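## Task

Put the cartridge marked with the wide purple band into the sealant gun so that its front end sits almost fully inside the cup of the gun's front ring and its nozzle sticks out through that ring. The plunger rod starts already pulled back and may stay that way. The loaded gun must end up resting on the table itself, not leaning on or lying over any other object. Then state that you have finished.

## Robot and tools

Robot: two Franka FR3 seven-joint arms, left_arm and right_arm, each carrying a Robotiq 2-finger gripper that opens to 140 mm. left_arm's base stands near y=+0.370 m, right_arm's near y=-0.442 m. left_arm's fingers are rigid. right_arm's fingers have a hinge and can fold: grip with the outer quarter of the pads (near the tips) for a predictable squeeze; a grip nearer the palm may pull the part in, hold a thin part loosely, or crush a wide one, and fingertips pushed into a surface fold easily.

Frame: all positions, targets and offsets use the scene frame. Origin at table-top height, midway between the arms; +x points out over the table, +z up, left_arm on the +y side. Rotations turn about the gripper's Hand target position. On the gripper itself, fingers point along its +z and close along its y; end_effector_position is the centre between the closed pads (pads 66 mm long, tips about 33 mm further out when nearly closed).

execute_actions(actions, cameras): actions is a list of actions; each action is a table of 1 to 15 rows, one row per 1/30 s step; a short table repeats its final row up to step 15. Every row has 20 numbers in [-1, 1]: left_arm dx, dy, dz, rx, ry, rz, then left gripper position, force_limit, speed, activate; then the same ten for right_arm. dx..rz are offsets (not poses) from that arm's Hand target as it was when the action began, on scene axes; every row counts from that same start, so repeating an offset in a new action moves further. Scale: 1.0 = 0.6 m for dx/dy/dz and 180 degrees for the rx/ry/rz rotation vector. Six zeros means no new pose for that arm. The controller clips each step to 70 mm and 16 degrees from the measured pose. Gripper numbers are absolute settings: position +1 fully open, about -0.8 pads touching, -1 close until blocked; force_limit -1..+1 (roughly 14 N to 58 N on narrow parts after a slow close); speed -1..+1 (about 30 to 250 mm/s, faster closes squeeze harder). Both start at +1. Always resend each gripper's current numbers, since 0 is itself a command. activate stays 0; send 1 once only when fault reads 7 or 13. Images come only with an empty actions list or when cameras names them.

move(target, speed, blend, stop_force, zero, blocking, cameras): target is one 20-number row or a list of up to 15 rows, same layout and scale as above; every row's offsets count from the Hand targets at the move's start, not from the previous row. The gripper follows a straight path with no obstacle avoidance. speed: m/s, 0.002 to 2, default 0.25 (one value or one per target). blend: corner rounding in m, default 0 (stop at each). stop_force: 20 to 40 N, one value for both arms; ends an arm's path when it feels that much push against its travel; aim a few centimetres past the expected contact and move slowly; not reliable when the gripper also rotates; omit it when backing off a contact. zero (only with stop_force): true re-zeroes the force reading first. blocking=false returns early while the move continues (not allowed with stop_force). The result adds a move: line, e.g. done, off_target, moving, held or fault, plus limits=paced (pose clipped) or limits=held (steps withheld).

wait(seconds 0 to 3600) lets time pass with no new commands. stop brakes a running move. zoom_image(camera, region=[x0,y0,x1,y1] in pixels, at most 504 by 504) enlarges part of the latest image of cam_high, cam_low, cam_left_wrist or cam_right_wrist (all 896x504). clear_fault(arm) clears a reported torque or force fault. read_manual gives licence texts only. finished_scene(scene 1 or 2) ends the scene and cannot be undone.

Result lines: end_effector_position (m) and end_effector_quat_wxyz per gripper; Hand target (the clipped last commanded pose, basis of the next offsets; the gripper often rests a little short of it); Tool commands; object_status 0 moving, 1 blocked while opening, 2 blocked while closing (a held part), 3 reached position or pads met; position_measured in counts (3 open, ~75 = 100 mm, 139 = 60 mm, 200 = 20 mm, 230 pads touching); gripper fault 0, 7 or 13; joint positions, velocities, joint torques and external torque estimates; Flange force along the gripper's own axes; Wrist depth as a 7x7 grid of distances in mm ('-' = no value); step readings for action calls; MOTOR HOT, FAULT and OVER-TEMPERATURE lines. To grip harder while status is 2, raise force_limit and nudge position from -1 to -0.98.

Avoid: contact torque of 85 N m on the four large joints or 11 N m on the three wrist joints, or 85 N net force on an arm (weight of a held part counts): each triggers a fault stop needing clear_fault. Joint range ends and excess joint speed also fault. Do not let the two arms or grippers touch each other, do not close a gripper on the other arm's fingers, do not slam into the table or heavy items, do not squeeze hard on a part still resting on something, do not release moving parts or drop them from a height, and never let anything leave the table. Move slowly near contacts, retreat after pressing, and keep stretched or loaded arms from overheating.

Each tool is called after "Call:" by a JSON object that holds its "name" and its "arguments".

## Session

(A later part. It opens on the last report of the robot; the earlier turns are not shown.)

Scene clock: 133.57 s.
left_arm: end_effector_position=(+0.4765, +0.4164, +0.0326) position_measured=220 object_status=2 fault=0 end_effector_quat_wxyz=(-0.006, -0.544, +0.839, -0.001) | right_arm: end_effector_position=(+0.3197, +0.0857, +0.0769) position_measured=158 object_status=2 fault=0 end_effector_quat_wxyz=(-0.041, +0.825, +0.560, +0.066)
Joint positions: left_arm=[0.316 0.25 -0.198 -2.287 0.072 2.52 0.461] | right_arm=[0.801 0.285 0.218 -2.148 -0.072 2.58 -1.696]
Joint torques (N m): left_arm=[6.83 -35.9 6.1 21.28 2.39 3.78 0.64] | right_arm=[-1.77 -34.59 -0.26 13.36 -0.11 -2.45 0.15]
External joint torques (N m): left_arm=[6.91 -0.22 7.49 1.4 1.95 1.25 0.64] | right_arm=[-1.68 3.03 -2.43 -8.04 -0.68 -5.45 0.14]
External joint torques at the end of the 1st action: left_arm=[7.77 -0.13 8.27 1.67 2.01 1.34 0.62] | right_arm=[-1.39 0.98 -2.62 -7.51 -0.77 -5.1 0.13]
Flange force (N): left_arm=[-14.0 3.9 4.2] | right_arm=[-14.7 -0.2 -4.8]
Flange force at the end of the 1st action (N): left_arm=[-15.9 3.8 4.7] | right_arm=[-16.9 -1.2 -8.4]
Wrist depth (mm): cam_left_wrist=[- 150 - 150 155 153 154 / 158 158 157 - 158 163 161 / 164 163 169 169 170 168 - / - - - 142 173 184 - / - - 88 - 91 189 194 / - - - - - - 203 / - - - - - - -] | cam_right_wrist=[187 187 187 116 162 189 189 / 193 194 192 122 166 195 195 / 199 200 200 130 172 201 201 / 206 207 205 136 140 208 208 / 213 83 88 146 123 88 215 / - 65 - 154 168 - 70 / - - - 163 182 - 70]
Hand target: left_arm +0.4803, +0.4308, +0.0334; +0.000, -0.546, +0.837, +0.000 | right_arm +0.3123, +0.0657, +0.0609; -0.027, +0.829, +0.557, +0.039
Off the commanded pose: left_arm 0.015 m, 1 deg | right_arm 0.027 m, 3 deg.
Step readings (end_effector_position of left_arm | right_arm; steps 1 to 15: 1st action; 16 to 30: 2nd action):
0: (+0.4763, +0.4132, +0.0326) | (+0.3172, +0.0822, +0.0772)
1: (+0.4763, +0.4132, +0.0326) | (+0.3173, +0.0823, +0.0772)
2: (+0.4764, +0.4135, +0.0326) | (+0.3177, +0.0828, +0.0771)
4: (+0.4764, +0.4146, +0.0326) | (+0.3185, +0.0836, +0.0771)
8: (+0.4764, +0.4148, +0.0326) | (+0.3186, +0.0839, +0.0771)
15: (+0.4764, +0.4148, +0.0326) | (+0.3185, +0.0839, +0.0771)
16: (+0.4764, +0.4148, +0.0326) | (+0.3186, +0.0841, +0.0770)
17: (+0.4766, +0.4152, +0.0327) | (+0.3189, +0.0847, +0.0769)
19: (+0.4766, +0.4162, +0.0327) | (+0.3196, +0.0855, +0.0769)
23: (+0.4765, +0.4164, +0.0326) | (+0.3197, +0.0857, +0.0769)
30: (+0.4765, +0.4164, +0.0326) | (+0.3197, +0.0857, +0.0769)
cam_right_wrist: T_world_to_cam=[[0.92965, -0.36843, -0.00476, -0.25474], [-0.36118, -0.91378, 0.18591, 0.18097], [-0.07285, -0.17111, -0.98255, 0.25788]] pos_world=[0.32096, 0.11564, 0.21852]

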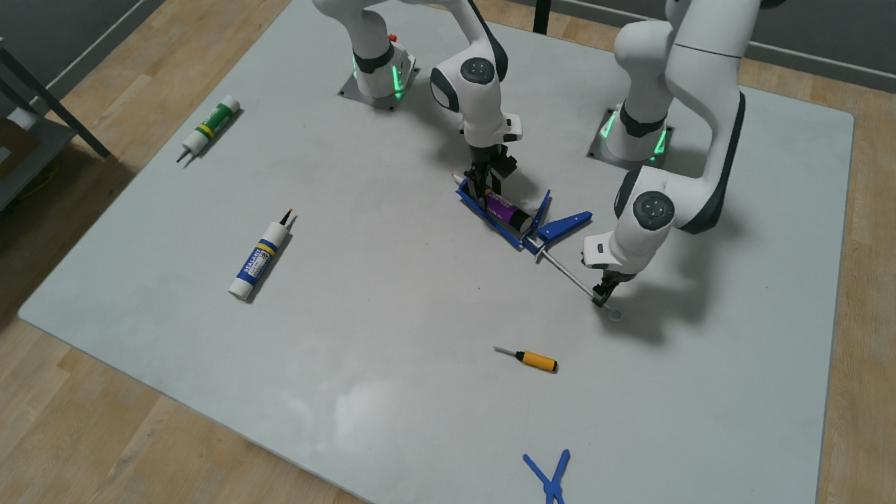

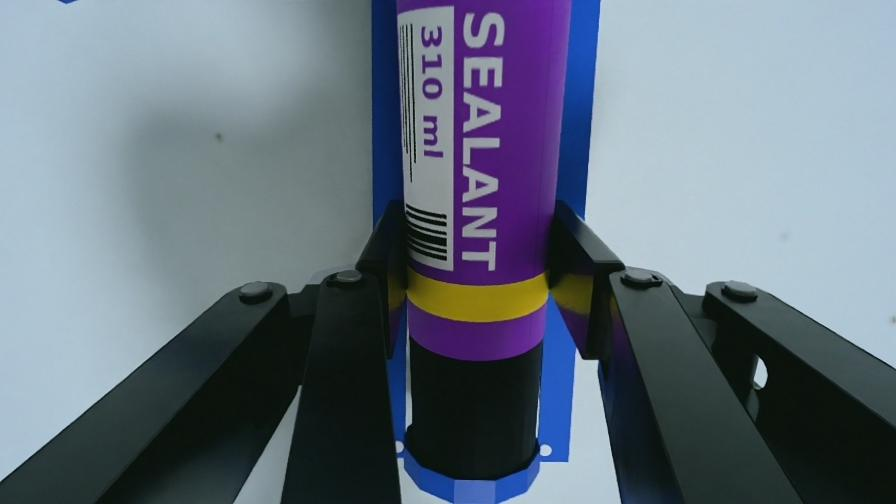

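Call:
{"name": "execute_actions", "arguments": {"actions": [], "cameras": ["cam_low","cam_left_wrist"]}}

Call:
{"name": "zoom_image", "arguments": {"camera": "cam_low", "region": [370, 245, 420, 285]}}

Scene clock: 134.37 s.
left_arm: end_effector_position=(+0.4765, +0.4164, +0.0326) position_measured=220 object_status=2 fault=0 end_effector_quat_wxyz=(-0.006, -0.544, +0.839, -0.001) | right_arm: end_effector_position=(+0.3197, +0.0857, +0.0769) position_measured=158 object_status=2 fault=0 end_effector_quat_wxyz=(-0.041, +0.825, +0.560, +0.066)
Joint positions: left_arm=[0.316 0.25 -0.198 -2.287 0.072 2.52 0.461] | right_arm=[0.801 0.285 0.218 -2.148 -0.072 2.58 -1.695]
Joint velocities: within noise
Joint torques (N m): left_arm=[6.83 -35.9 6.09 21.26 2.4 3.75 0.59] | right_arm=[-2.01 -34.61 -0.27 13.43 -0.15 -2.48 0.26]
External joint torques (N m): left_arm=[6.77 -0.41 7.35 1.43 1.97 1.23 0.59] | right_arm=[-1.95 3.13 -2.47 -8.07 -0.72 -5.5 0.26]
Flange force (N): left_arm=[-13.6 4.0 3.8] | right_arm=[-14.5 -0.1 -4.6]
Wrist depth (mm): cam_left_wrist=[- 151 151 151 - 153 154 / - 159 161 159 161 162 162 / - 166 168 160 171 169 171 / - - 183 162 177 178 181 / - - 88 - 91 188 194 / - - - - - - 201 / - - - - - - -] | cam_right_wrist=[187 188 188 116 163 188 189 / 193 193 193 122 166 195 195 / 200 200 200 129 172 201 202 / 206 207 205 136 140 207 209 / 214 83 88 144 123 88 214 / - 64 - 155 168 - 70 / - - - 163 182 - 70]
Hand target: left_arm +0.4803, +0.4308, +0.0334; +0.000, -0.546, +0.837, +0.000 | right_arm +0.3123, +0.0657, +0.0609; -0.027, +0.829, +0.557, +0.039
Tool commands: left_gripper/position=-1.0 left_gripper/force_limit=-0.1 left_gripper/speed=-1.0 left_gripper/activate=+0.0 right_gripper/position=-1.0 right_gripper/force_limit=-0.2 right_gripper/speed=-1.0 right_gripper/activate=+0.0
Off the commanded pose: left_arm 0.015 m, 1 deg | right_arm 0.027 m, 3 deg.
camera_calibration:
cam_left_wrist: T_world_to_cam=[[-0.91522, 0.40259, 0.01738, 0.277], [0.3843, 0.85904, 0.33819, -0.54913], [0.12122, 0.31619, -0.94092, -0.0157]] pos_world=[0.46645, 0.36517, 0.16612]
Images, in order (width x height): cam_low 896x504, cam_left_wrist 896x504.

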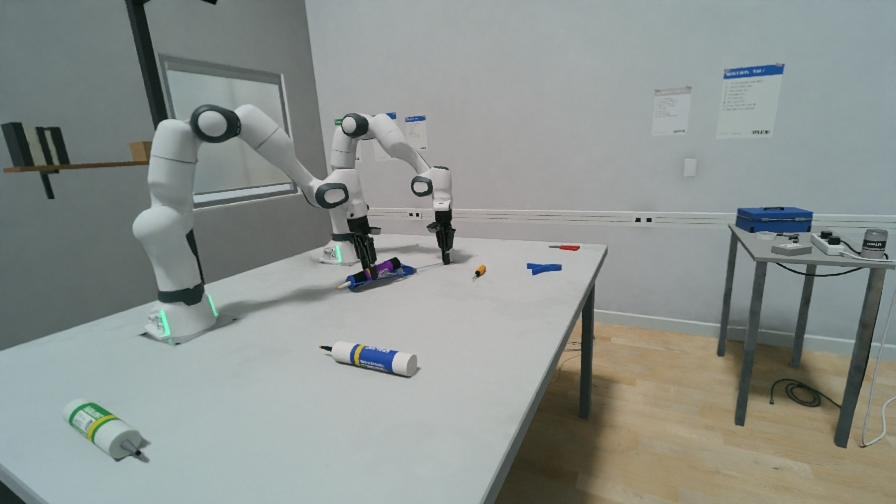

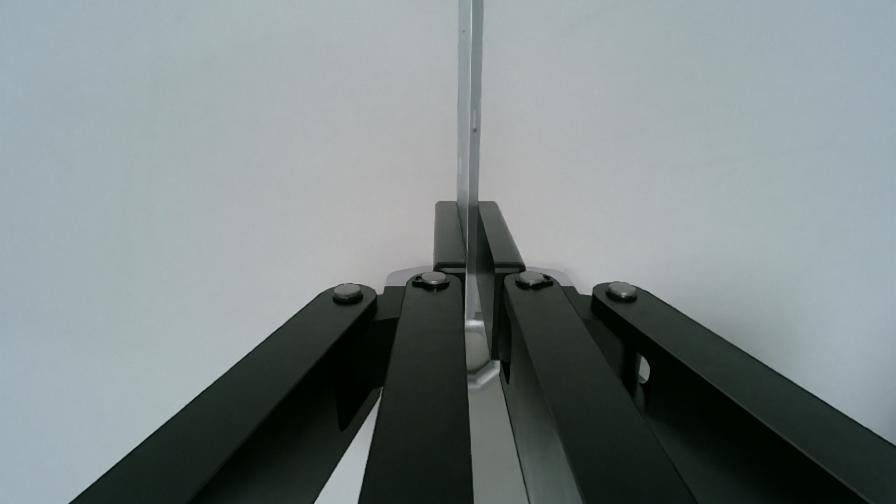

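Scaled by 10.080.

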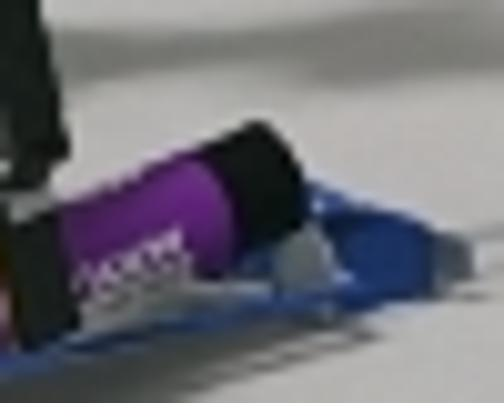

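Call:
{"name": "zoom_image", "arguments": {"camera": "cam_low", "region": [330, 262, 380, 302]}}

Call:
{"name": "execute_actions", "arguments": {"actions": [[[0,0,0,0,0,0,-1,-0.1,-1,0,0,0,-0.008,0,0,0,-1,-0.2,-1,0]]], "cameras": ["cam_high","cam_low"]}}

Call:
{"name": "zoom_image", "arguments": {"camera": "cam_low", "region": [330, 262, 380, 302]}}

Call:
{"name": "zoom_image", "arguments": {"camera": "cam_high", "region": [445, 165, 515, 235]}}

Scaled by 10.080.

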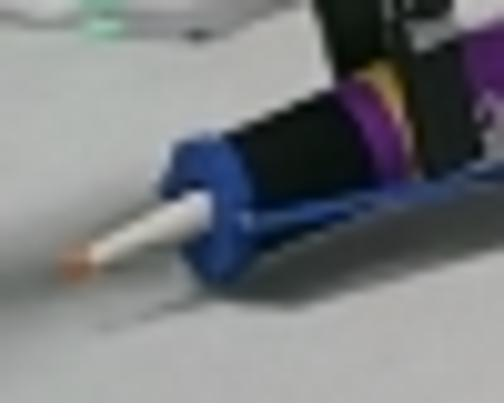

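Scene clock: 135.93 s.
left_arm: end_effector_position=(+0.4770, +0.4163, +0.0329) position_measured=220 object_status=2 fault=0 end_effector_quat_wxyz=(-0.006, -0.544, +0.839, -0.001) | right_arm: end_effector_position=(+0.3195, +0.0860, +0.0766) position_measured=158 object_status=2 fault=0 end_effector_quat_wxyz=(-0.041, +0.825, +0.560, +0.066)
Joint positions: left_arm=[0.316 0.25 -0.198 -2.286 0.072 2.52 0.461] | right_arm=[0.803 0.286 0.216 -2.148 -0.074 2.58 -1.692]
Joint torques (N m): left_arm=[6.89 -35.2 6.13 20.89 2.42 3.86 0.58] | right_arm=[-2.18 -29.61 -0.82 11.98 -0.37 -1.44 0.15]
External joint torques (N m): left_arm=[6.8 0.39 7.36 1.08 1.98 1.34 0.58] | right_arm=[-2.27 8.07 -3.15 -9.45 -0.94 -4.45 0.15]
Flange force (N): left_arm=[-13.8 3.6 5.8] | right_arm=[-10.8 1.5 8.4]
Wrist depth (mm): cam_left_wrist=[151 154 149 - 153 153 - / 156 157 - 161 160 161 - / - - 167 166 167 - 170 / 177 - - 141 - 177 - / - - 88 - 91 - - / - - - - - - - / - - - - - - -] | cam_right_wrist=[187 187 187 116 163 188 189 / 192 193 192 122 166 195 195 / 199 199 200 130 172 201 201 / 206 206 205 136 139 208 208 / 213 83 88 144 123 88 214 / - 65 - 155 169 - 70 / - - - 163 - - 70]
Hand target: left_arm +0.4803, +0.4308, +0.0334; +0.000, -0.546, +0.837, +0.000 | right_arm +0.3123, +0.0657, +0.0561; -0.027, +0.829, +0.557, +0.039
Off the commanded pose: left_arm 0.015 m, 1 deg | right_arm 0.030 m, 3 deg.
Step readings (end_effector_position of left_arm | right_arm):
0: (+0.4765, +0.4164, +0.0326) | (+0.3197, +0.0857, +0.0769)
1: (+0.4765, +0.4164, +0.0326) | (+0.3197, +0.0858, +0.0768)
2: (+0.4767, +0.4164, +0.0327) | (+0.3197, +0.0858, +0.0767)
4: (+0.4768, +0.4164, +0.0328) | (+0.3196, +0.0859, +0.0766)
8: (+0.4769, +0.4163, +0.0328) | (+0.3195, +0.0859, +0.0766)
15: (+0.4769, +0.4163, +0.0328) | (+0.3195, +0.0860, +0.0766)

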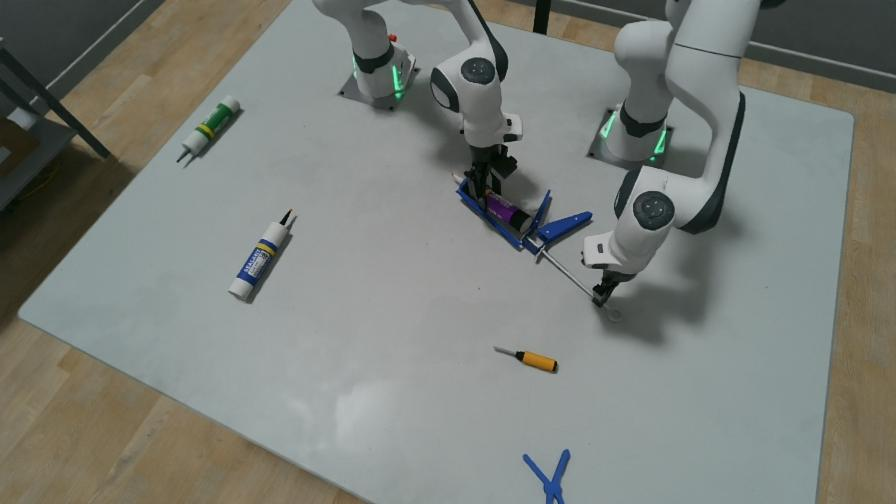

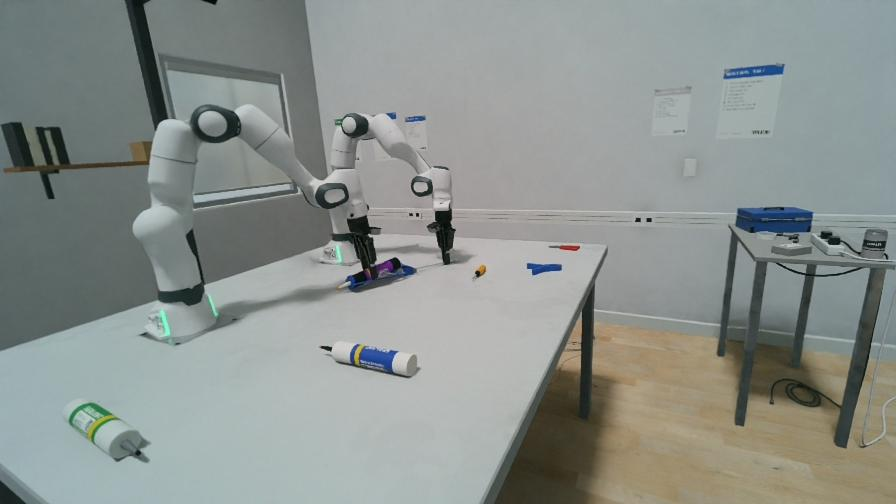

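Scaled by 10.080.

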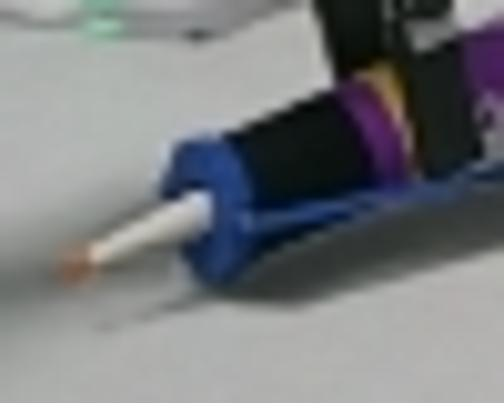

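Scaled by 7.200.

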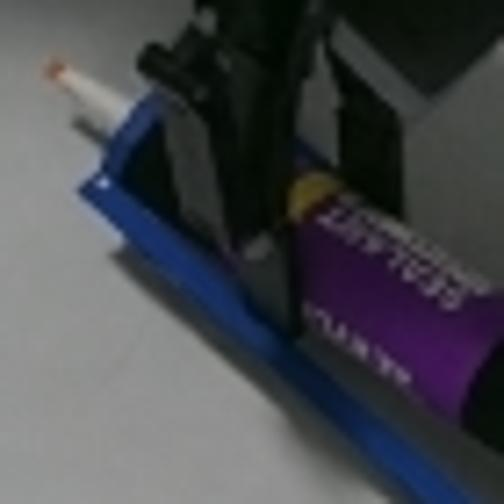

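Call:
{"name": "execute_actions", "arguments": {"actions": [[[0,0,0,0,0,0,-0.98,0.6,-1,0,0,0,0.0155,0.0155,-0.0063,0,-1,-0.2,-1,0]]], "cameras": ["cam_left_wrist","cam_right_wrist"]}}

Call:
{"name": "zoom_image", "arguments": {"camera": "cam_right_wrist", "region": [380, 300, 600, 504]}}

Call:
{"name": "zoom_image", "arguments": {"camera": "cam_left_wrist", "region": [400, 0, 550, 200]}}

Scene clock: 138.53 s.
left_arm: end_effector_position=(+0.4766, +0.4130, +0.0324) position_measured=223 object_status=2 fault=0 end_effector_quat_wxyz=(-0.007, -0.541, +0.841, -0.001) | right_arm: end_effector_position=(+0.3167, +0.0817, +0.0770) position_measured=158 object_status=2 fault=0 end_effector_quat_wxyz=(-0.051, +0.826, +0.556, +0.080)
Joint positions: left_arm=[0.314 0.25 -0.202 -2.286 0.072 2.519 0.461] | right_arm=[0.792 0.257 0.223 -2.206 -0.056 2.644 -1.701]
Joint torques (N m): left_arm=[8.47 -35.53 7.76 20.77 2.62 4.06 0.6] | right_arm=[-3.23 -35.31 -0.06 13.06 0.65 -0.98 -0.44]
External joint torques (N m): left_arm=[8.47 0.2 9.11 0.87 2.19 1.54 0.59] | right_arm=[-3.31 1.25 -2.2 -8.17 0.11 -4.07 -0.45]
Flange force (N): left_arm=[-15.9 6.4 6.3] | right_arm=[-22.3 2.9 -8.9]
Wrist depth (mm): cam_left_wrist=[150 151 - 151 152 154 154 / - 159 163 158 160 - 162 / 167 - 167 165 168 166 171 / - - - 128 177 183 181 / - - 80 - 91 187 189 / - - - - - - - / - - - - - - -] | cam_right_wrist=[190 190 191 118 165 191 192 / 195 195 196 123 169 196 197 / 201 201 201 130 173 202 202 / 206 207 206 136 138 207 208 / 213 83 88 144 123 88 213 / - 65 - 154 169 - 70 / - - - 160 177 - 70]
Hand target: left_arm +0.4803, +0.4308, +0.0334; +0.000, -0.546, +0.837, +0.000 | right_arm +0.3123, +0.0657, +0.0654; -0.042, +0.828, +0.556, +0.061
Off the commanded pose: left_arm 0.018 m, 1 deg | right_arm 0.020 m, 2 deg.
Step readings (end_effector_position of left_arm | right_arm):
0: (+0.4770, +0.4163, +0.0329) | (+0.3195, +0.0860, +0.0766)
1: (+0.4770, +0.4163, +0.0329) | (+0.3193, +0.0858, +0.0767)
2: (+0.4767, +0.4158, +0.0326) | (+0.3185, +0.0843, +0.0770)
4: (+0.4765, +0.4136, +0.0324) | (+0.3169, +0.0823, +0.0769)
8: (+0.4765, +0.4130, +0.0324) | (+0.3166, +0.0817, +0.0770)
15: (+0.4766, +0.4130, +0.0324) | (+0.3167, +0.0817, +0.0770)
cam_left_wrist: T_world_to_cam=[[-0.91285, 0.4079, 0.018, 0.27498], [0.38969, 0.85723, 0.3366, -0.54785], [0.12187, 0.31428, -0.94147, -0.01427]] pos_world=[0.46625, 0.36196, 0.16602]
cam_right_wrist: T_world_to_cam=[[0.92668, -0.37579, -0.00667, -0.25177], [-0.37051, -0.91633, 0.15186, 0.18193], [-0.06318, -0.13826, -0.98838, 0.25185]] pos_world=[0.31663, 0.10691, 0.21962]

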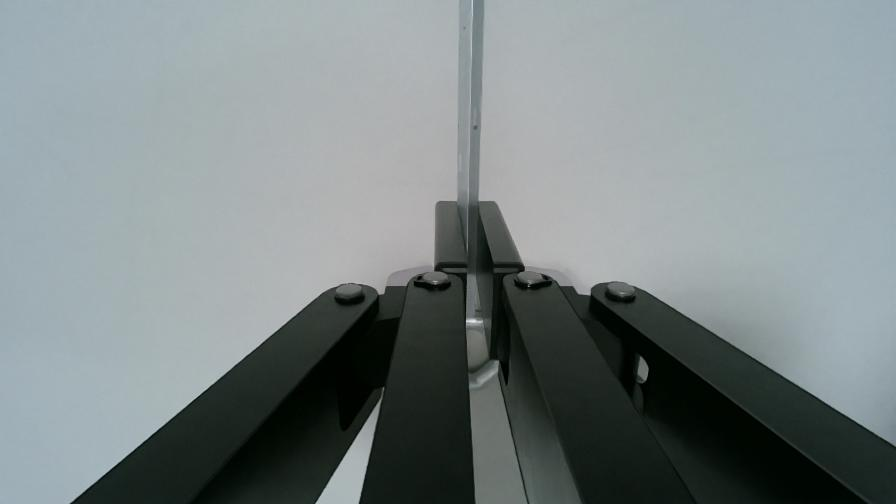

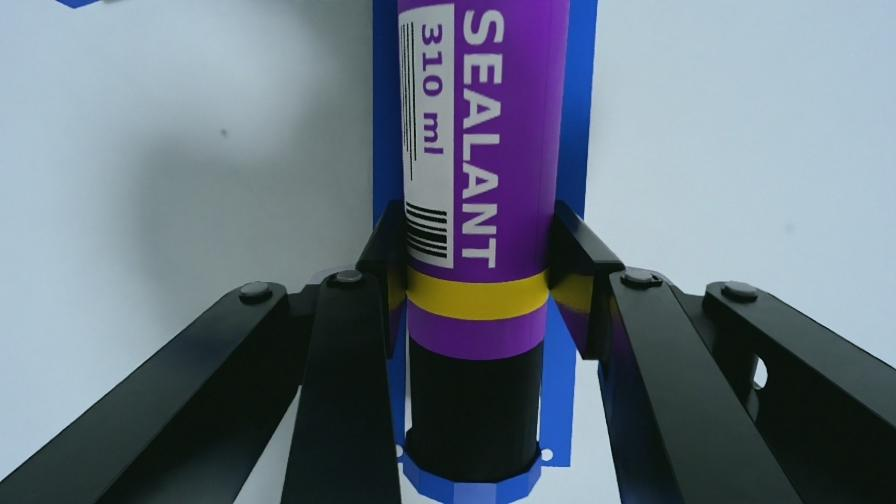

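Scaled by 2.291.

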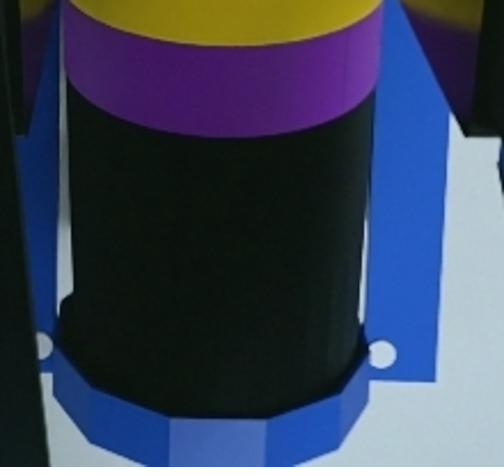

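Scaled by 2.520.

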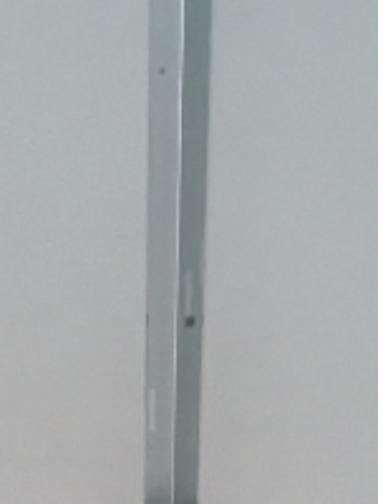

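Call:
{"name": "execute_actions", "arguments": {"actions": [[[0.0037,0.0093,0,0,0,0,-0.98,0.6,-1,0,-0.0037,-0.0093,-0.002,0,0,0,-1,-0.2,-1,0]],[[0.0037,0.0093,0,0,0,0,-0.98,0.6,-1,0,-0.0037,-0.0093,-0.002,0,0,0,-1,-0.2,-1,0]]], "cameras": ["cam_left_wrist","cam_right_wrist","cam_high"]}}

Call:
{"name": "zoom_image", "arguments": {"camera": "cam_right_wrist", "region": [380, 300, 600, 504]}}

Call:
{"name": "zoom_image", "arguments": {"camera": "cam_high", "region": [490, 190, 560, 260]}}

Scene clock: 140.47 s.
left_arm: end_effector_position=(+0.4781, +0.4136, +0.0325) position_measured=223 object_status=2 fault=0 end_effector_quat_wxyz=(-0.011, -0.538, +0.843, +0.000) | right_arm: end_effector_position=(+0.3145, +0.0774, +0.0774) position_measured=158 object_status=2 fault=0 end_effector_quat_wxyz=(-0.056, +0.825, +0.556, +0.088)
Joint positions: left_arm=[0.324 0.259 -0.21 -2.272 0.071 2.504 0.472] | right_arm=[0.787 0.236 0.227 -2.245 -0.047 2.68 -1.711]
Joint torques (N m): left_arm=[13.22 -35.05 12.99 22.96 3.75 5.05 0.94] | right_arm=[-4.01 -36.31 -1.03 10.01 0.62 -3.42 -0.41]
External joint torques (N m): left_arm=[13.27 0.85 14.5 3.04 3.3 2.55 0.94] | right_arm=[-3.81 -0.65 -2.75 -11 0.08 -6.54 -0.42]
External joint torques at the end of the 1st action: left_arm=[10.48 0.34 12.41 2.48 2.73 2.04 0.84] | right_arm=[-3.67 -1.14 -2.59 -9.7 0.05 -5.78 -0.24]
Flange force (N): left_arm=[-28.5 4.1 10.7] | right_arm=[-31.7 2.0 -20.3]
Flange force at the end of the 1st action (N): left_arm=[-23.1 3.8 8.2] | right_arm=[-29.3 1.6 -19.1]
Wrist depth (mm): cam_left_wrist=[149 - - 151 - - - / 159 159 - - 163 162 - / 163 167 167 157 170 171 171 / 173 174 176 141 - - 179 / - 185 80 - 90 188 191 / - - - - - - 202 / - - - - - - -] | cam_right_wrist=[192 192 192 123 167 193 194 / 196 197 197 128 170 198 199 / 201 201 202 134 173 202 203 / 206 206 206 138 143 208 208 / 212 83 88 146 123 88 212 / - 65 - 155 180 - 70 / - - - 159 179 - 70]
Hand target: left_arm +0.4848, +0.4420, +0.0334; +0.000, -0.546, +0.837, +0.000 | right_arm +0.3079, +0.0545, +0.0630; -0.042, +0.828, +0.556, +0.061
Off the commanded pose: left_arm 0.029 m, 2 deg | right_arm 0.028 m, 3 deg.
Step readings (end_effector_position of left_arm | right_arm; steps 1 to 15: 1st action; 16 to 30: 2nd action):
0: (+0.4766, +0.4130, +0.0324) | (+0.3167, +0.0817, +0.0770)
1: (+0.4766, +0.4130, +0.0324) | (+0.3166, +0.0815, +0.0771)
2: (+0.4767, +0.4130, +0.0324) | (+0.3164, +0.0811, +0.0772)
4: (+0.4768, +0.4127, +0.0324) | (+0.3160, +0.0807, +0.0772)
8: (+0.4769, +0.4127, +0.0324) | (+0.3160, +0.0807, +0.0772)
15: (+0.4769, +0.4127, +0.0324) | (+0.3160, +0.0806, +0.0772)
16: (+0.4769, +0.4128, +0.0324) | (+0.3159, +0.0805, +0.0773)
17: (+0.4773, +0.4129, +0.0324) | (+0.3154, +0.0795, +0.0773)
19: (+0.4777, +0.4133, +0.0324) | (+0.3148, +0.0781, +0.0774)
23: (+0.4780, +0.4136, +0.0324) | (+0.3145, +0.0774, +0.0774)
30: (+0.4781, +0.4136, +0.0325) | (+0.3145, +0.0774, +0.0774)
cam_left_wrist: T_world_to_cam=[[-0.90967, 0.41468, 0.0233, 0.27162], [0.39851, 0.85563, 0.33029, -0.55244], [0.11703, 0.30974, -0.94359, -0.01031]] pos_world=[0.46844, 0.36324, 0.1664]
cam_right_wrist: T_world_to_cam=[[0.9276, -0.37354, -0.00486, -0.25192], [-0.36959, -0.91953, 0.13363, 0.17851], [-0.05439, -0.12216, -0.99102, 0.24767]] pos_world=[0.31313, 0.1003, 0.22037]
Images, in order (width x height): cam_high 896x504, cam_left_wrist 896x504, cam_right_wrist 896x504.

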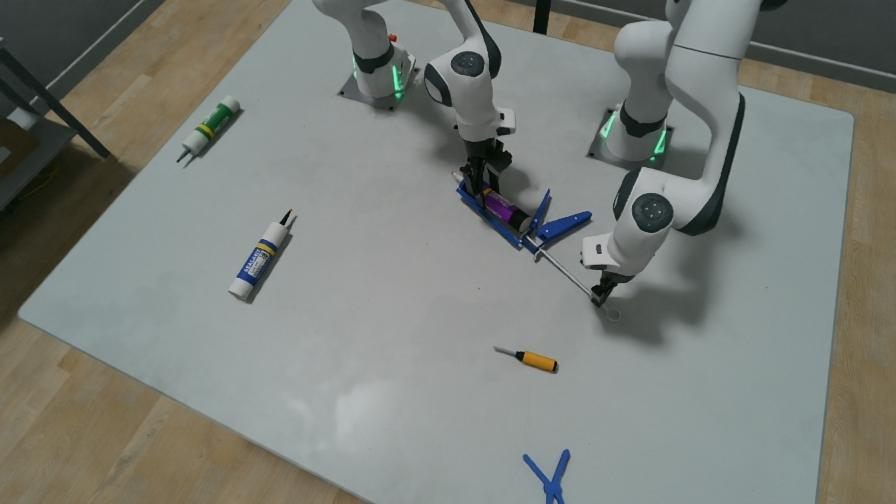

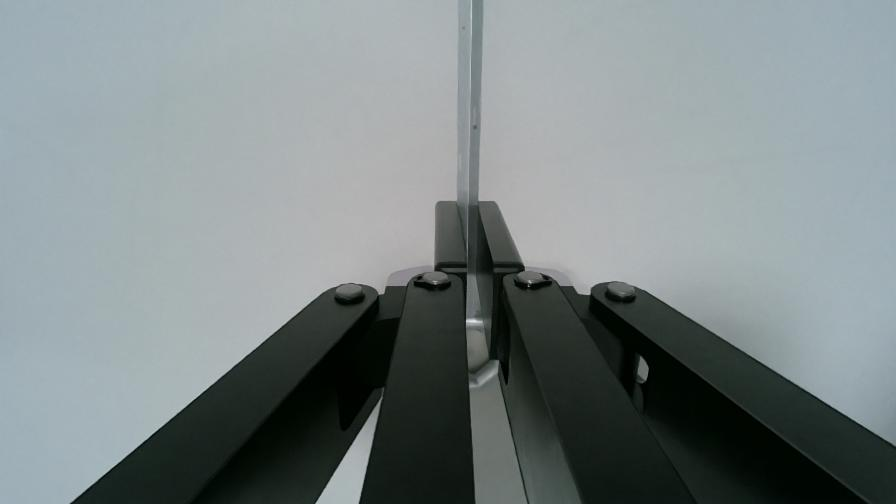

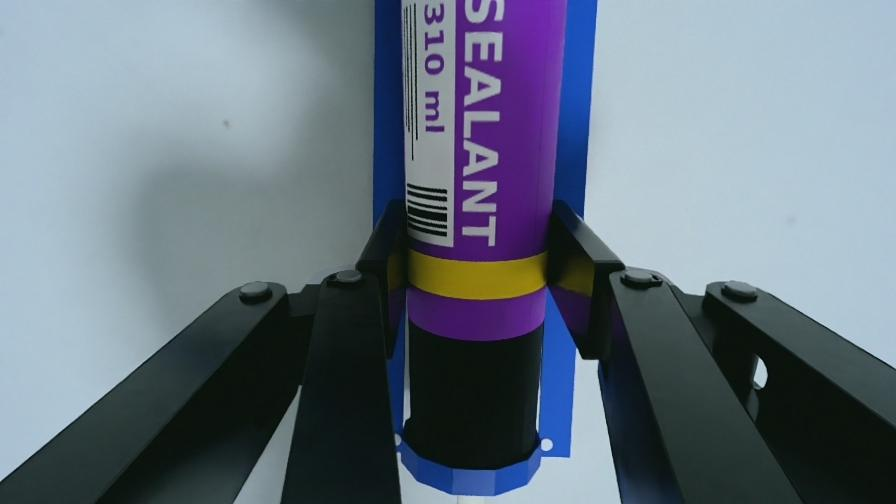

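Scaled by 2.291.

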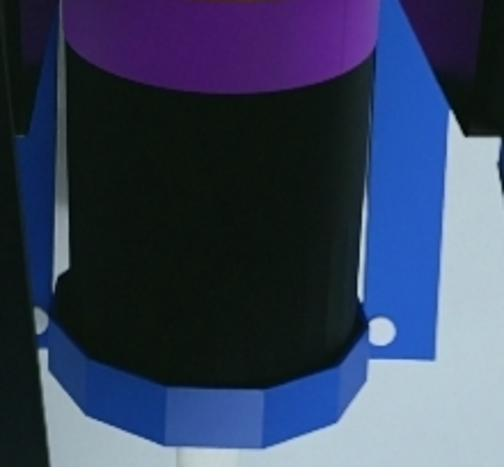

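Scaled by 7.200.

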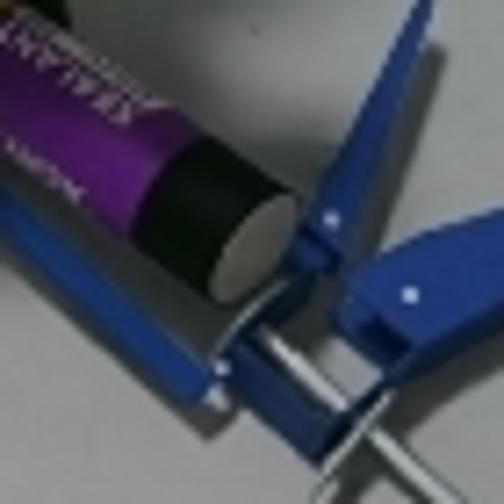

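Call:
{"name": "execute_actions", "arguments": {"actions": [[[-0.0112,-0.0473,-0.0015,0,0,0,-0.98,0.6,-1,0,0.011,0.0375,0.02,0,0,0,-1,-0.2,-1,0]]], "cameras": ["cam_right_wrist"]}}

Call:
{"name": "zoom_image", "arguments": {"camera": "cam_right_wrist", "region": [380, 300, 600, 504]}}

Scene clock: 144.90 s.
left_arm: end_effector_position=(+0.4773, +0.4116, +0.0324) position_measured=223 object_status=2 fault=0 end_effector_quat_wxyz=(-0.002, -0.542, +0.840, +0.000) | right_arm: end_effector_position=(+0.3158, +0.0799, +0.0770) position_measured=158 object_status=2 fault=0 end_effector_quat_wxyz=(-0.045, +0.826, +0.558, +0.066)
Joint positions: left_arm=[0.311 0.247 -0.203 -2.294 0.082 2.531 0.447] | right_arm=[0.794 0.266 0.222 -2.178 -0.055 2.595 -1.704]
Joint torques (N m): left_arm=[-0.42 -36.87 -0.07 18.95 0.91 3.17 -0.43] | right_arm=[-0.48 -38.65 1.55 20.73 0.08 1.79 0.21]
External joint torques (N m): left_arm=[-0.34 -1.21 1.35 -1.02 0.47 0.6 -0.43] | right_arm=[-0.59 -1.7 -0.68 -0.6 -0.48 -1.22 0.21]
Flange force (N): left_arm=[3.6 5.3 0.1] | right_arm=[-3.6 -0.4 -5.9]
Wrist depth (mm): cam_left_wrist=[- 150 - 143 152 150 - / - 157 - - - - 159 / - - - 167 - - - / - 176 - 128 - - - / - - 91 - 91 188 - / - - - - - - - / - - - - - - -] | cam_right_wrist=[189 188 188 121 163 189 189 / 195 195 193 127 166 195 195 / 201 201 200 133 172 202 201 / 208 208 205 139 143 208 207 / 215 83 88 147 123 88 213 / - 64 - 157 183 - 70 / - - - 163 - - 70]
Hand target: left_arm +0.4781, +0.4136, +0.0325; +0.000, -0.546, +0.837, +0.000 | right_arm +0.3145, +0.0770, +0.0750; -0.042, +0.828, +0.556, +0.061
Off the commanded pose: left_arm 0.002 m, 1 deg | right_arm 0.004 m, 1 deg.
Step readings (end_effector_position of left_arm | right_arm):
0: (+0.4781, +0.4136, +0.0325) | (+0.3145, +0.0774, +0.0774)
1: (+0.4780, +0.4133, +0.0325) | (+0.3147, +0.0779, +0.0775)
2: (+0.4774, +0.4132, +0.0325) | (+0.3153, +0.0797, +0.0773)
4: (+0.4774, +0.4138, +0.0331) | (+0.3160, +0.0811, +0.0769)
8: (+0.4773, +0.4136, +0.0329) | (+0.3160, +0.0814, +0.0768)
15: (+0.4773, +0.4121, +0.0324) | (+0.3158, +0.0803, +0.0770)
cam_right_wrist: T_world_to_cam=[[0.92776, -0.373, -0.01148, -0.25169], [-0.36489, -0.91317, 0.1816, 0.1756], [-0.07822, -0.16429, -0.98331, 0.25789]] pos_world=[0.31776, 0.10884, 0.2188]

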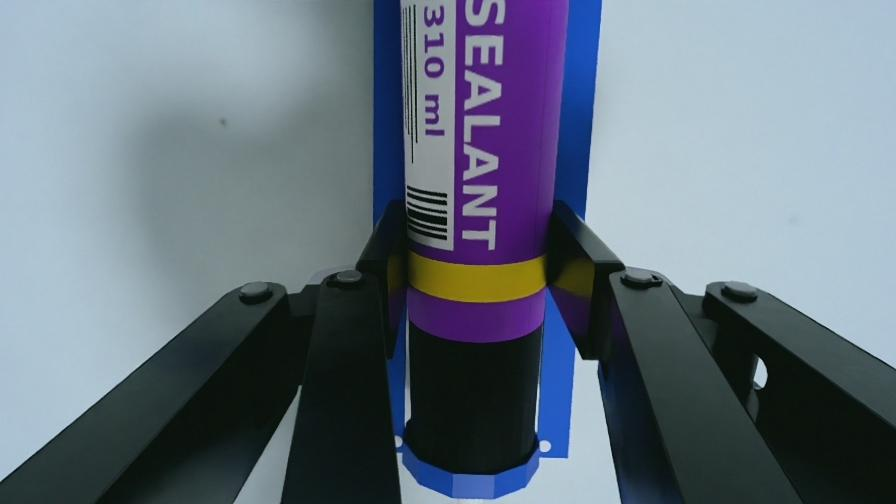

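Scaled by 2.291.

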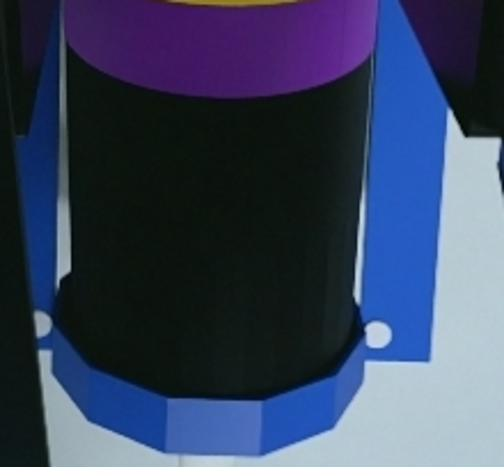

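Call:
{"name": "move", "arguments": {"target": [[0,0,0,0,0,0,-0.3,0.6,-0.8,0,0,0,0,0,0,0,-1,-0.2,-1,0],[0,0,0.15,0,0,0,-0.3,0.6,-0.8,0,0,0,0,0,0,0,-1,-0.2,-1,0],[-0.08,-0.245,0.235,-0.155,0.062,0,-0.3,0.6,-0.8,0,0,0,0,0,0,0,-1,-0.2,-1,0]], "speed": 0.15, "cameras": ["cam_left_wrist","cam_high"]}}

Scene clock: 150.23 s.
left_arm: end_effector_position=(+0.4303, +0.2677, +0.1735) position_measured=167 object_status=3 fault=0 end_effector_quat_wxyz=(-0.210, -0.531, +0.807, -0.148) | right_arm: end_effector_position=(+0.3151, +0.0787, +0.0761) position_measured=158 object_status=2 fault=0 end_effector_quat_wxyz=(-0.044, +0.827, +0.557, +0.064)
Joint positions: left_arm=[0.321 0.064 -0.246 -2.157 -0.491 1.943 0.703] | right_arm=[0.794 0.267 0.222 -2.178 -0.055 2.591 -1.704]
Joint velocities: left_arm=[-0.001 0 -0.001 0 -0.001 -0.001 0.008] | right_arm=[within noise]
Joint torques (N m): left_arm=[-0.23 -32.09 -0.38 22.04 -0.54 1.08 0.33] | right_arm=[-0.56 -39.05 1.67 21.66 0.1 2.26 0.13]
External joint torques (N m): left_arm=[-0.21 -0.49 0.1 -0.39 -0.49 -0.3 0.32] | right_arm=[-0.57 -2.28 -0.46 0.46 -0.45 -0.73 0.13]
Flange force (N): left_arm=[1.4 3.0 0.1] | right_arm=[-1.9 0.0 -6.1]
Wrist depth (mm): cam_left_wrist=[- 343 - 269 - - 345 / - 333 344 - 309 - 333 / - 329 331 308 288 334 326 / - 325 319 294 175 288 321 / - 85 93 - 97 - 312 / - - - - - - - / - - - 301 - - -] | cam_right_wrist=[188 188 188 120 162 188 187 / 194 193 192 126 166 193 193 / 200 199 199 133 172 199 199 / 207 207 206 139 143 206 206 / 215 83 88 147 123 88 212 / - 65 - 157 184 - 70 / - - - 163 - - 70]
Hand target: left_arm +0.4301, +0.2666, +0.1735; -0.212, -0.528, +0.809, -0.149 | right_arm +0.3145, +0.0770, +0.0750; -0.042, +0.828, +0.556, +0.061
Off the commanded pose: left_arm 0.001 m, 0 deg | right_arm 0.002 m, 0 deg.
move: done
cam_left_wrist: T_world_to_cam=[[-0.91959, 0.39287, -0.00249, 0.29999], [0.38798, 0.90711, -0.16317, -0.37867], [-0.06185, -0.15102, -0.98659, 0.3813]] pos_world=[0.44636, 0.28323, 0.31515]
Images, in order (width x height): cam_high 896x504, cam_left_wrist 896x504.

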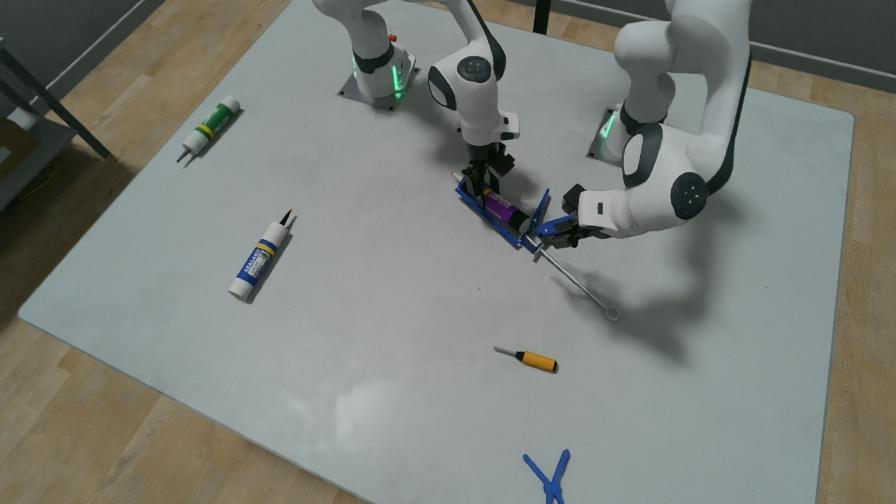

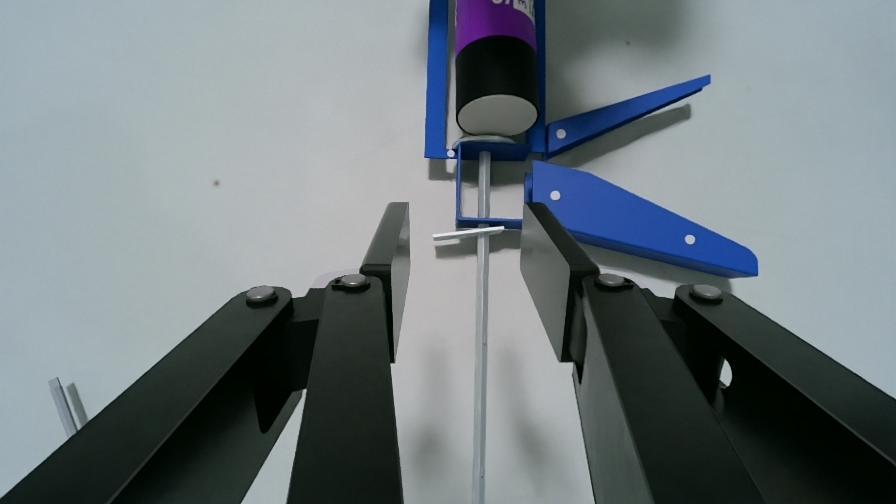

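Call:
{"name": "zoom_image", "arguments": {"camera": "cam_left_wrist", "region": [410, 60, 570, 240]}}

Scaled by 2.800.

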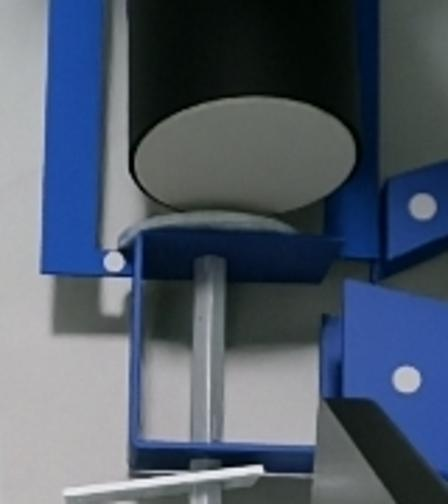

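Call:
{"name": "move", "arguments": {"target": [[0.08,0.245,0.015,0.155,-0.062,0,-0.3,0.6,-0.8,0,0,0,0,0,0,0,-1,-0.2,-1,0],[0.08,0.245,-0.234,0.155,-0.062,0,-0.3,0.6,-0.8,0,0,0,0,0,0,0,-1,-0.2,-1,0],[0.08,0.245,-0.234,0.155,-0.062,0,-1,0.6,-0.8,0,0,0,0,0,0,0,-1,-0.2,-1,0]], "speed": 0.15, "cameras": ["cam_left_wrist"]}}

Scene clock: 159.80 s.
left_arm: end_effector_position=(+0.4774, +0.4130, +0.0337) position_measured=223 object_status=0 fault=0 end_effector_quat_wxyz=(+0.000, -0.544, +0.839, +0.000) | right_arm: end_effector_position=(+0.3152, +0.0787, +0.0761) position_measured=158 object_status=2 fault=0 end_effector_quat_wxyz=(-0.044, +0.827, +0.557, +0.064)
Joint positions: left_arm=[0.319 0.244 -0.21 -2.296 0.087 2.533 0.44] | right_arm=[0.794 0.267 0.222 -2.178 -0.056 2.591 -1.704]
Joint torques (N m): left_arm=[-0.25 -35.88 -0.77 19.44 0.44 2.86 -0.2] | right_arm=[-0.46 -38.25 1.78 21.18 0.1 2.28 0.16]
External joint torques (N m): left_arm=[-0.36 -0.56 0.5 -0.33 0.01 0.32 -0.2] | right_arm=[-0.53 -1.21 -0.41 -0.19 -0.45 -0.73 0.15]
Flange force (N): left_arm=[1.8 2.0 0.0] | right_arm=[-1.9 -0.1 -3.8]
Wrist depth (mm): cam_left_wrist=[151 152 - 151 - 155 - / 161 160 161 158 163 162 162 / 168 - 169 167 - 171 168 / - 176 178 128 - - 183 / - - 81 - 91 - 193 / 201 - - - - - - / - - - - - - -] | cam_right_wrist=[188 187 188 120 162 187 187 / 194 194 192 127 166 194 194 / 200 201 199 133 172 199 200 / 207 207 206 139 143 207 206 / 214 83 88 147 123 88 212 / - 65 - 157 184 - 70 / - - - 164 - - 70]
Hand target: left_arm +0.4781, +0.4136, +0.0331; +0.000, -0.546, +0.837, +0.000 | right_arm +0.3145, +0.0770, +0.0750; -0.042, +0.828, +0.556, +0.061
Off the commanded pose: left_arm 0.001 m, 0 deg | right_arm 0.002 m, 0 deg.
move: done
cam_left_wrist: T_world_to_cam=[[-0.91562, 0.40188, 0.01139, 0.27971], [0.38041, 0.85684, 0.348, -0.54449], [0.13009, 0.32298, -0.93742, -0.02086]] pos_world=[0.46595, 0.36088, 0.16674]

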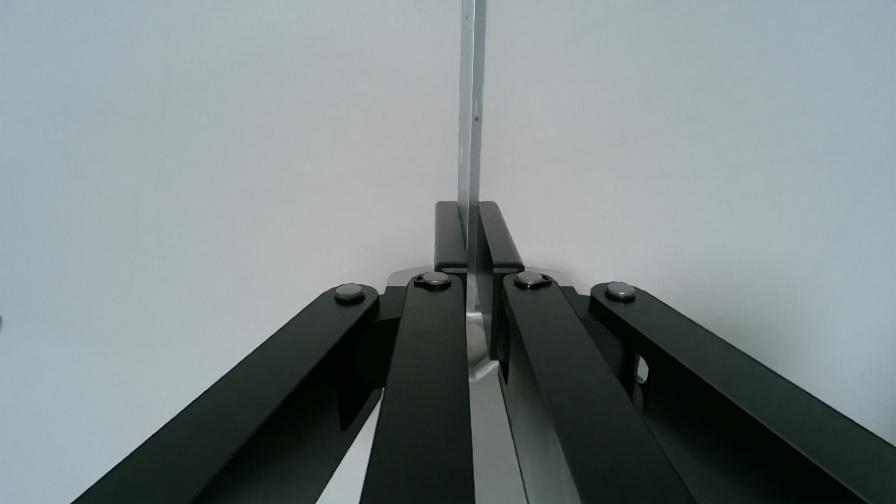

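Call:
{"name": "execute_actions", "arguments": {"actions": []}}

Scene clock: 161.43 s.
left_arm: end_effector_position=(+0.4774, +0.4130, +0.0337) position_measured=223 object_status=2 fault=0 end_effector_quat_wxyz=(+0.000, -0.544, +0.839, +0.000) | right_arm: end_effector_position=(+0.3152, +0.0787, +0.0761) position_measured=158 object_status=2 fault=0 end_effector_quat_wxyz=(-0.044, +0.827, +0.557, +0.064)
Joint positions: left_arm=[0.319 0.244 -0.21 -2.296 0.087 2.533 0.44] | right_arm=[0.794 0.267 0.222 -2.178 -0.056 2.591 -1.704]
Joint velocities: within noise
Joint torques (N m): left_arm=[-0.2 -35.87 -0.79 19.45 0.44 2.87 -0.2] | right_arm=[-0.53 -38.12 1.76 21.15 0.12 2.28 0.16]
External joint torques (N m): left_arm=[-0.2 -0.48 0.58 -0.41 0.01 0.32 -0.2] | right_arm=[-0.48 -1.2 -0.33 -0.15 -0.44 -0.72 0.15]
Flange force (N): left_arm=[1.6 2.2 0.1] | right_arm=[-1.8 -0.2 -3.8]
Wrist depth (mm): cam_left_wrist=[150 - 150 150 152 153 154 / 159 159 160 159 161 161 - / - - 168 159 165 - 171 / - 177 - 128 - - 180 / - 187 91 - 91 187 191 / 200 - - - - - - / - - - - - - -] | cam_right_wrist=[188 188 187 120 162 187 187 / 194 193 192 127 166 193 194 / 199 200 201 133 172 199 201 / 207 207 205 139 143 206 207 / 214 84 88 147 123 88 212 / - 65 - 157 184 - 70 / - - - 163 - - 70]
Hand target: left_arm +0.4781, +0.4136, +0.0331; +0.000, -0.546, +0.837, +0.000 | right_arm +0.3145, +0.0770, +0.0750; -0.042, +0.828, +0.556, +0.061
Tool commands: left_gripper/position=-1.0 left_gripper/force_limit=+0.6 left_gripper/speed=-0.8 left_gripper/activate=+0.0 right_gripper/position=-1.0 right_gripper/force_limit=-0.2 right_gripper/speed=-1.0 right_gripper/activate=+0.0
Off the commanded pose: left_arm 0.001 m, 0 deg | right_arm 0.002 m, 0 deg.
camera_calibration:
cam_left_wrist: T_world_to_cam=[[-0.91562, 0.40188, 0.01139, 0.27971], [0.38041, 0.85684, 0.348, -0.54449], [0.13009, 0.32298, -0.93742, -0.02086]] pos_world=[0.46595, 0.36088, 0.16674]
cam_right_wrist: T_world_to_cam=[[0.92751, -0.37361, -0.01214, -0.25145], [-0.36501, -0.91221, 0.18612, 0.17411], [-0.08062, -0.1682, -0.98245, 0.2578]] pos_world=[0.31756, 0.10825, 0.21782]

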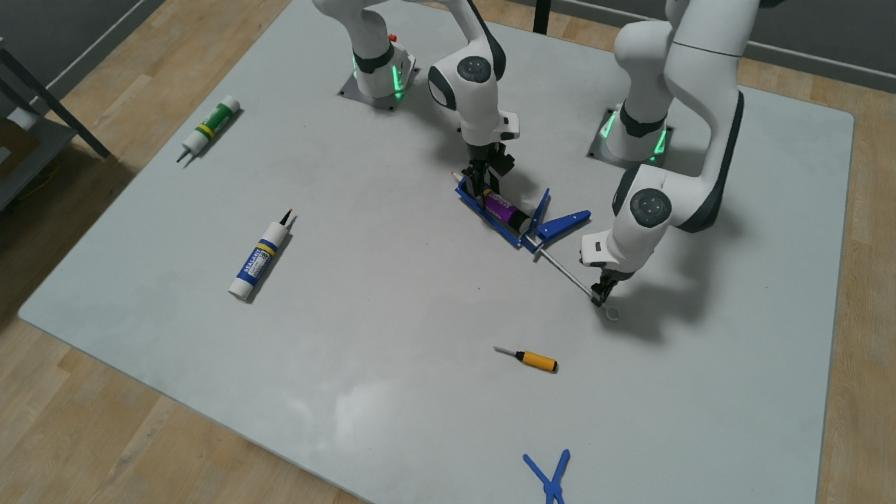

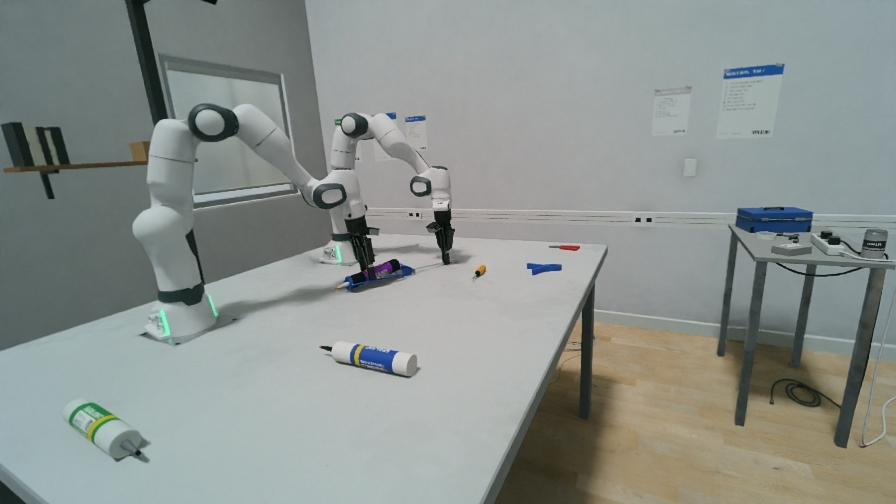

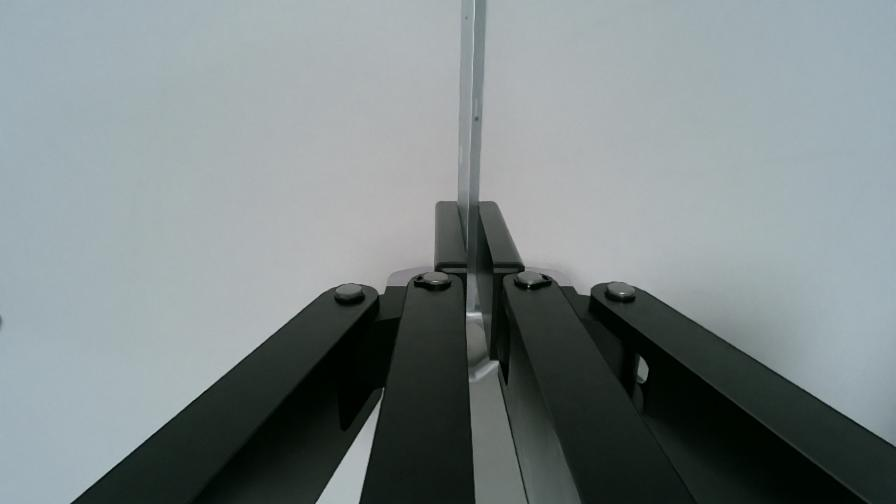

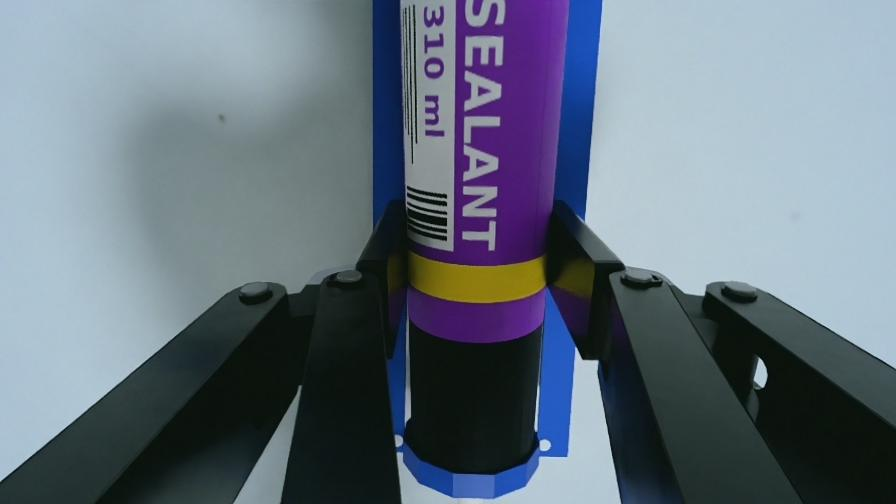

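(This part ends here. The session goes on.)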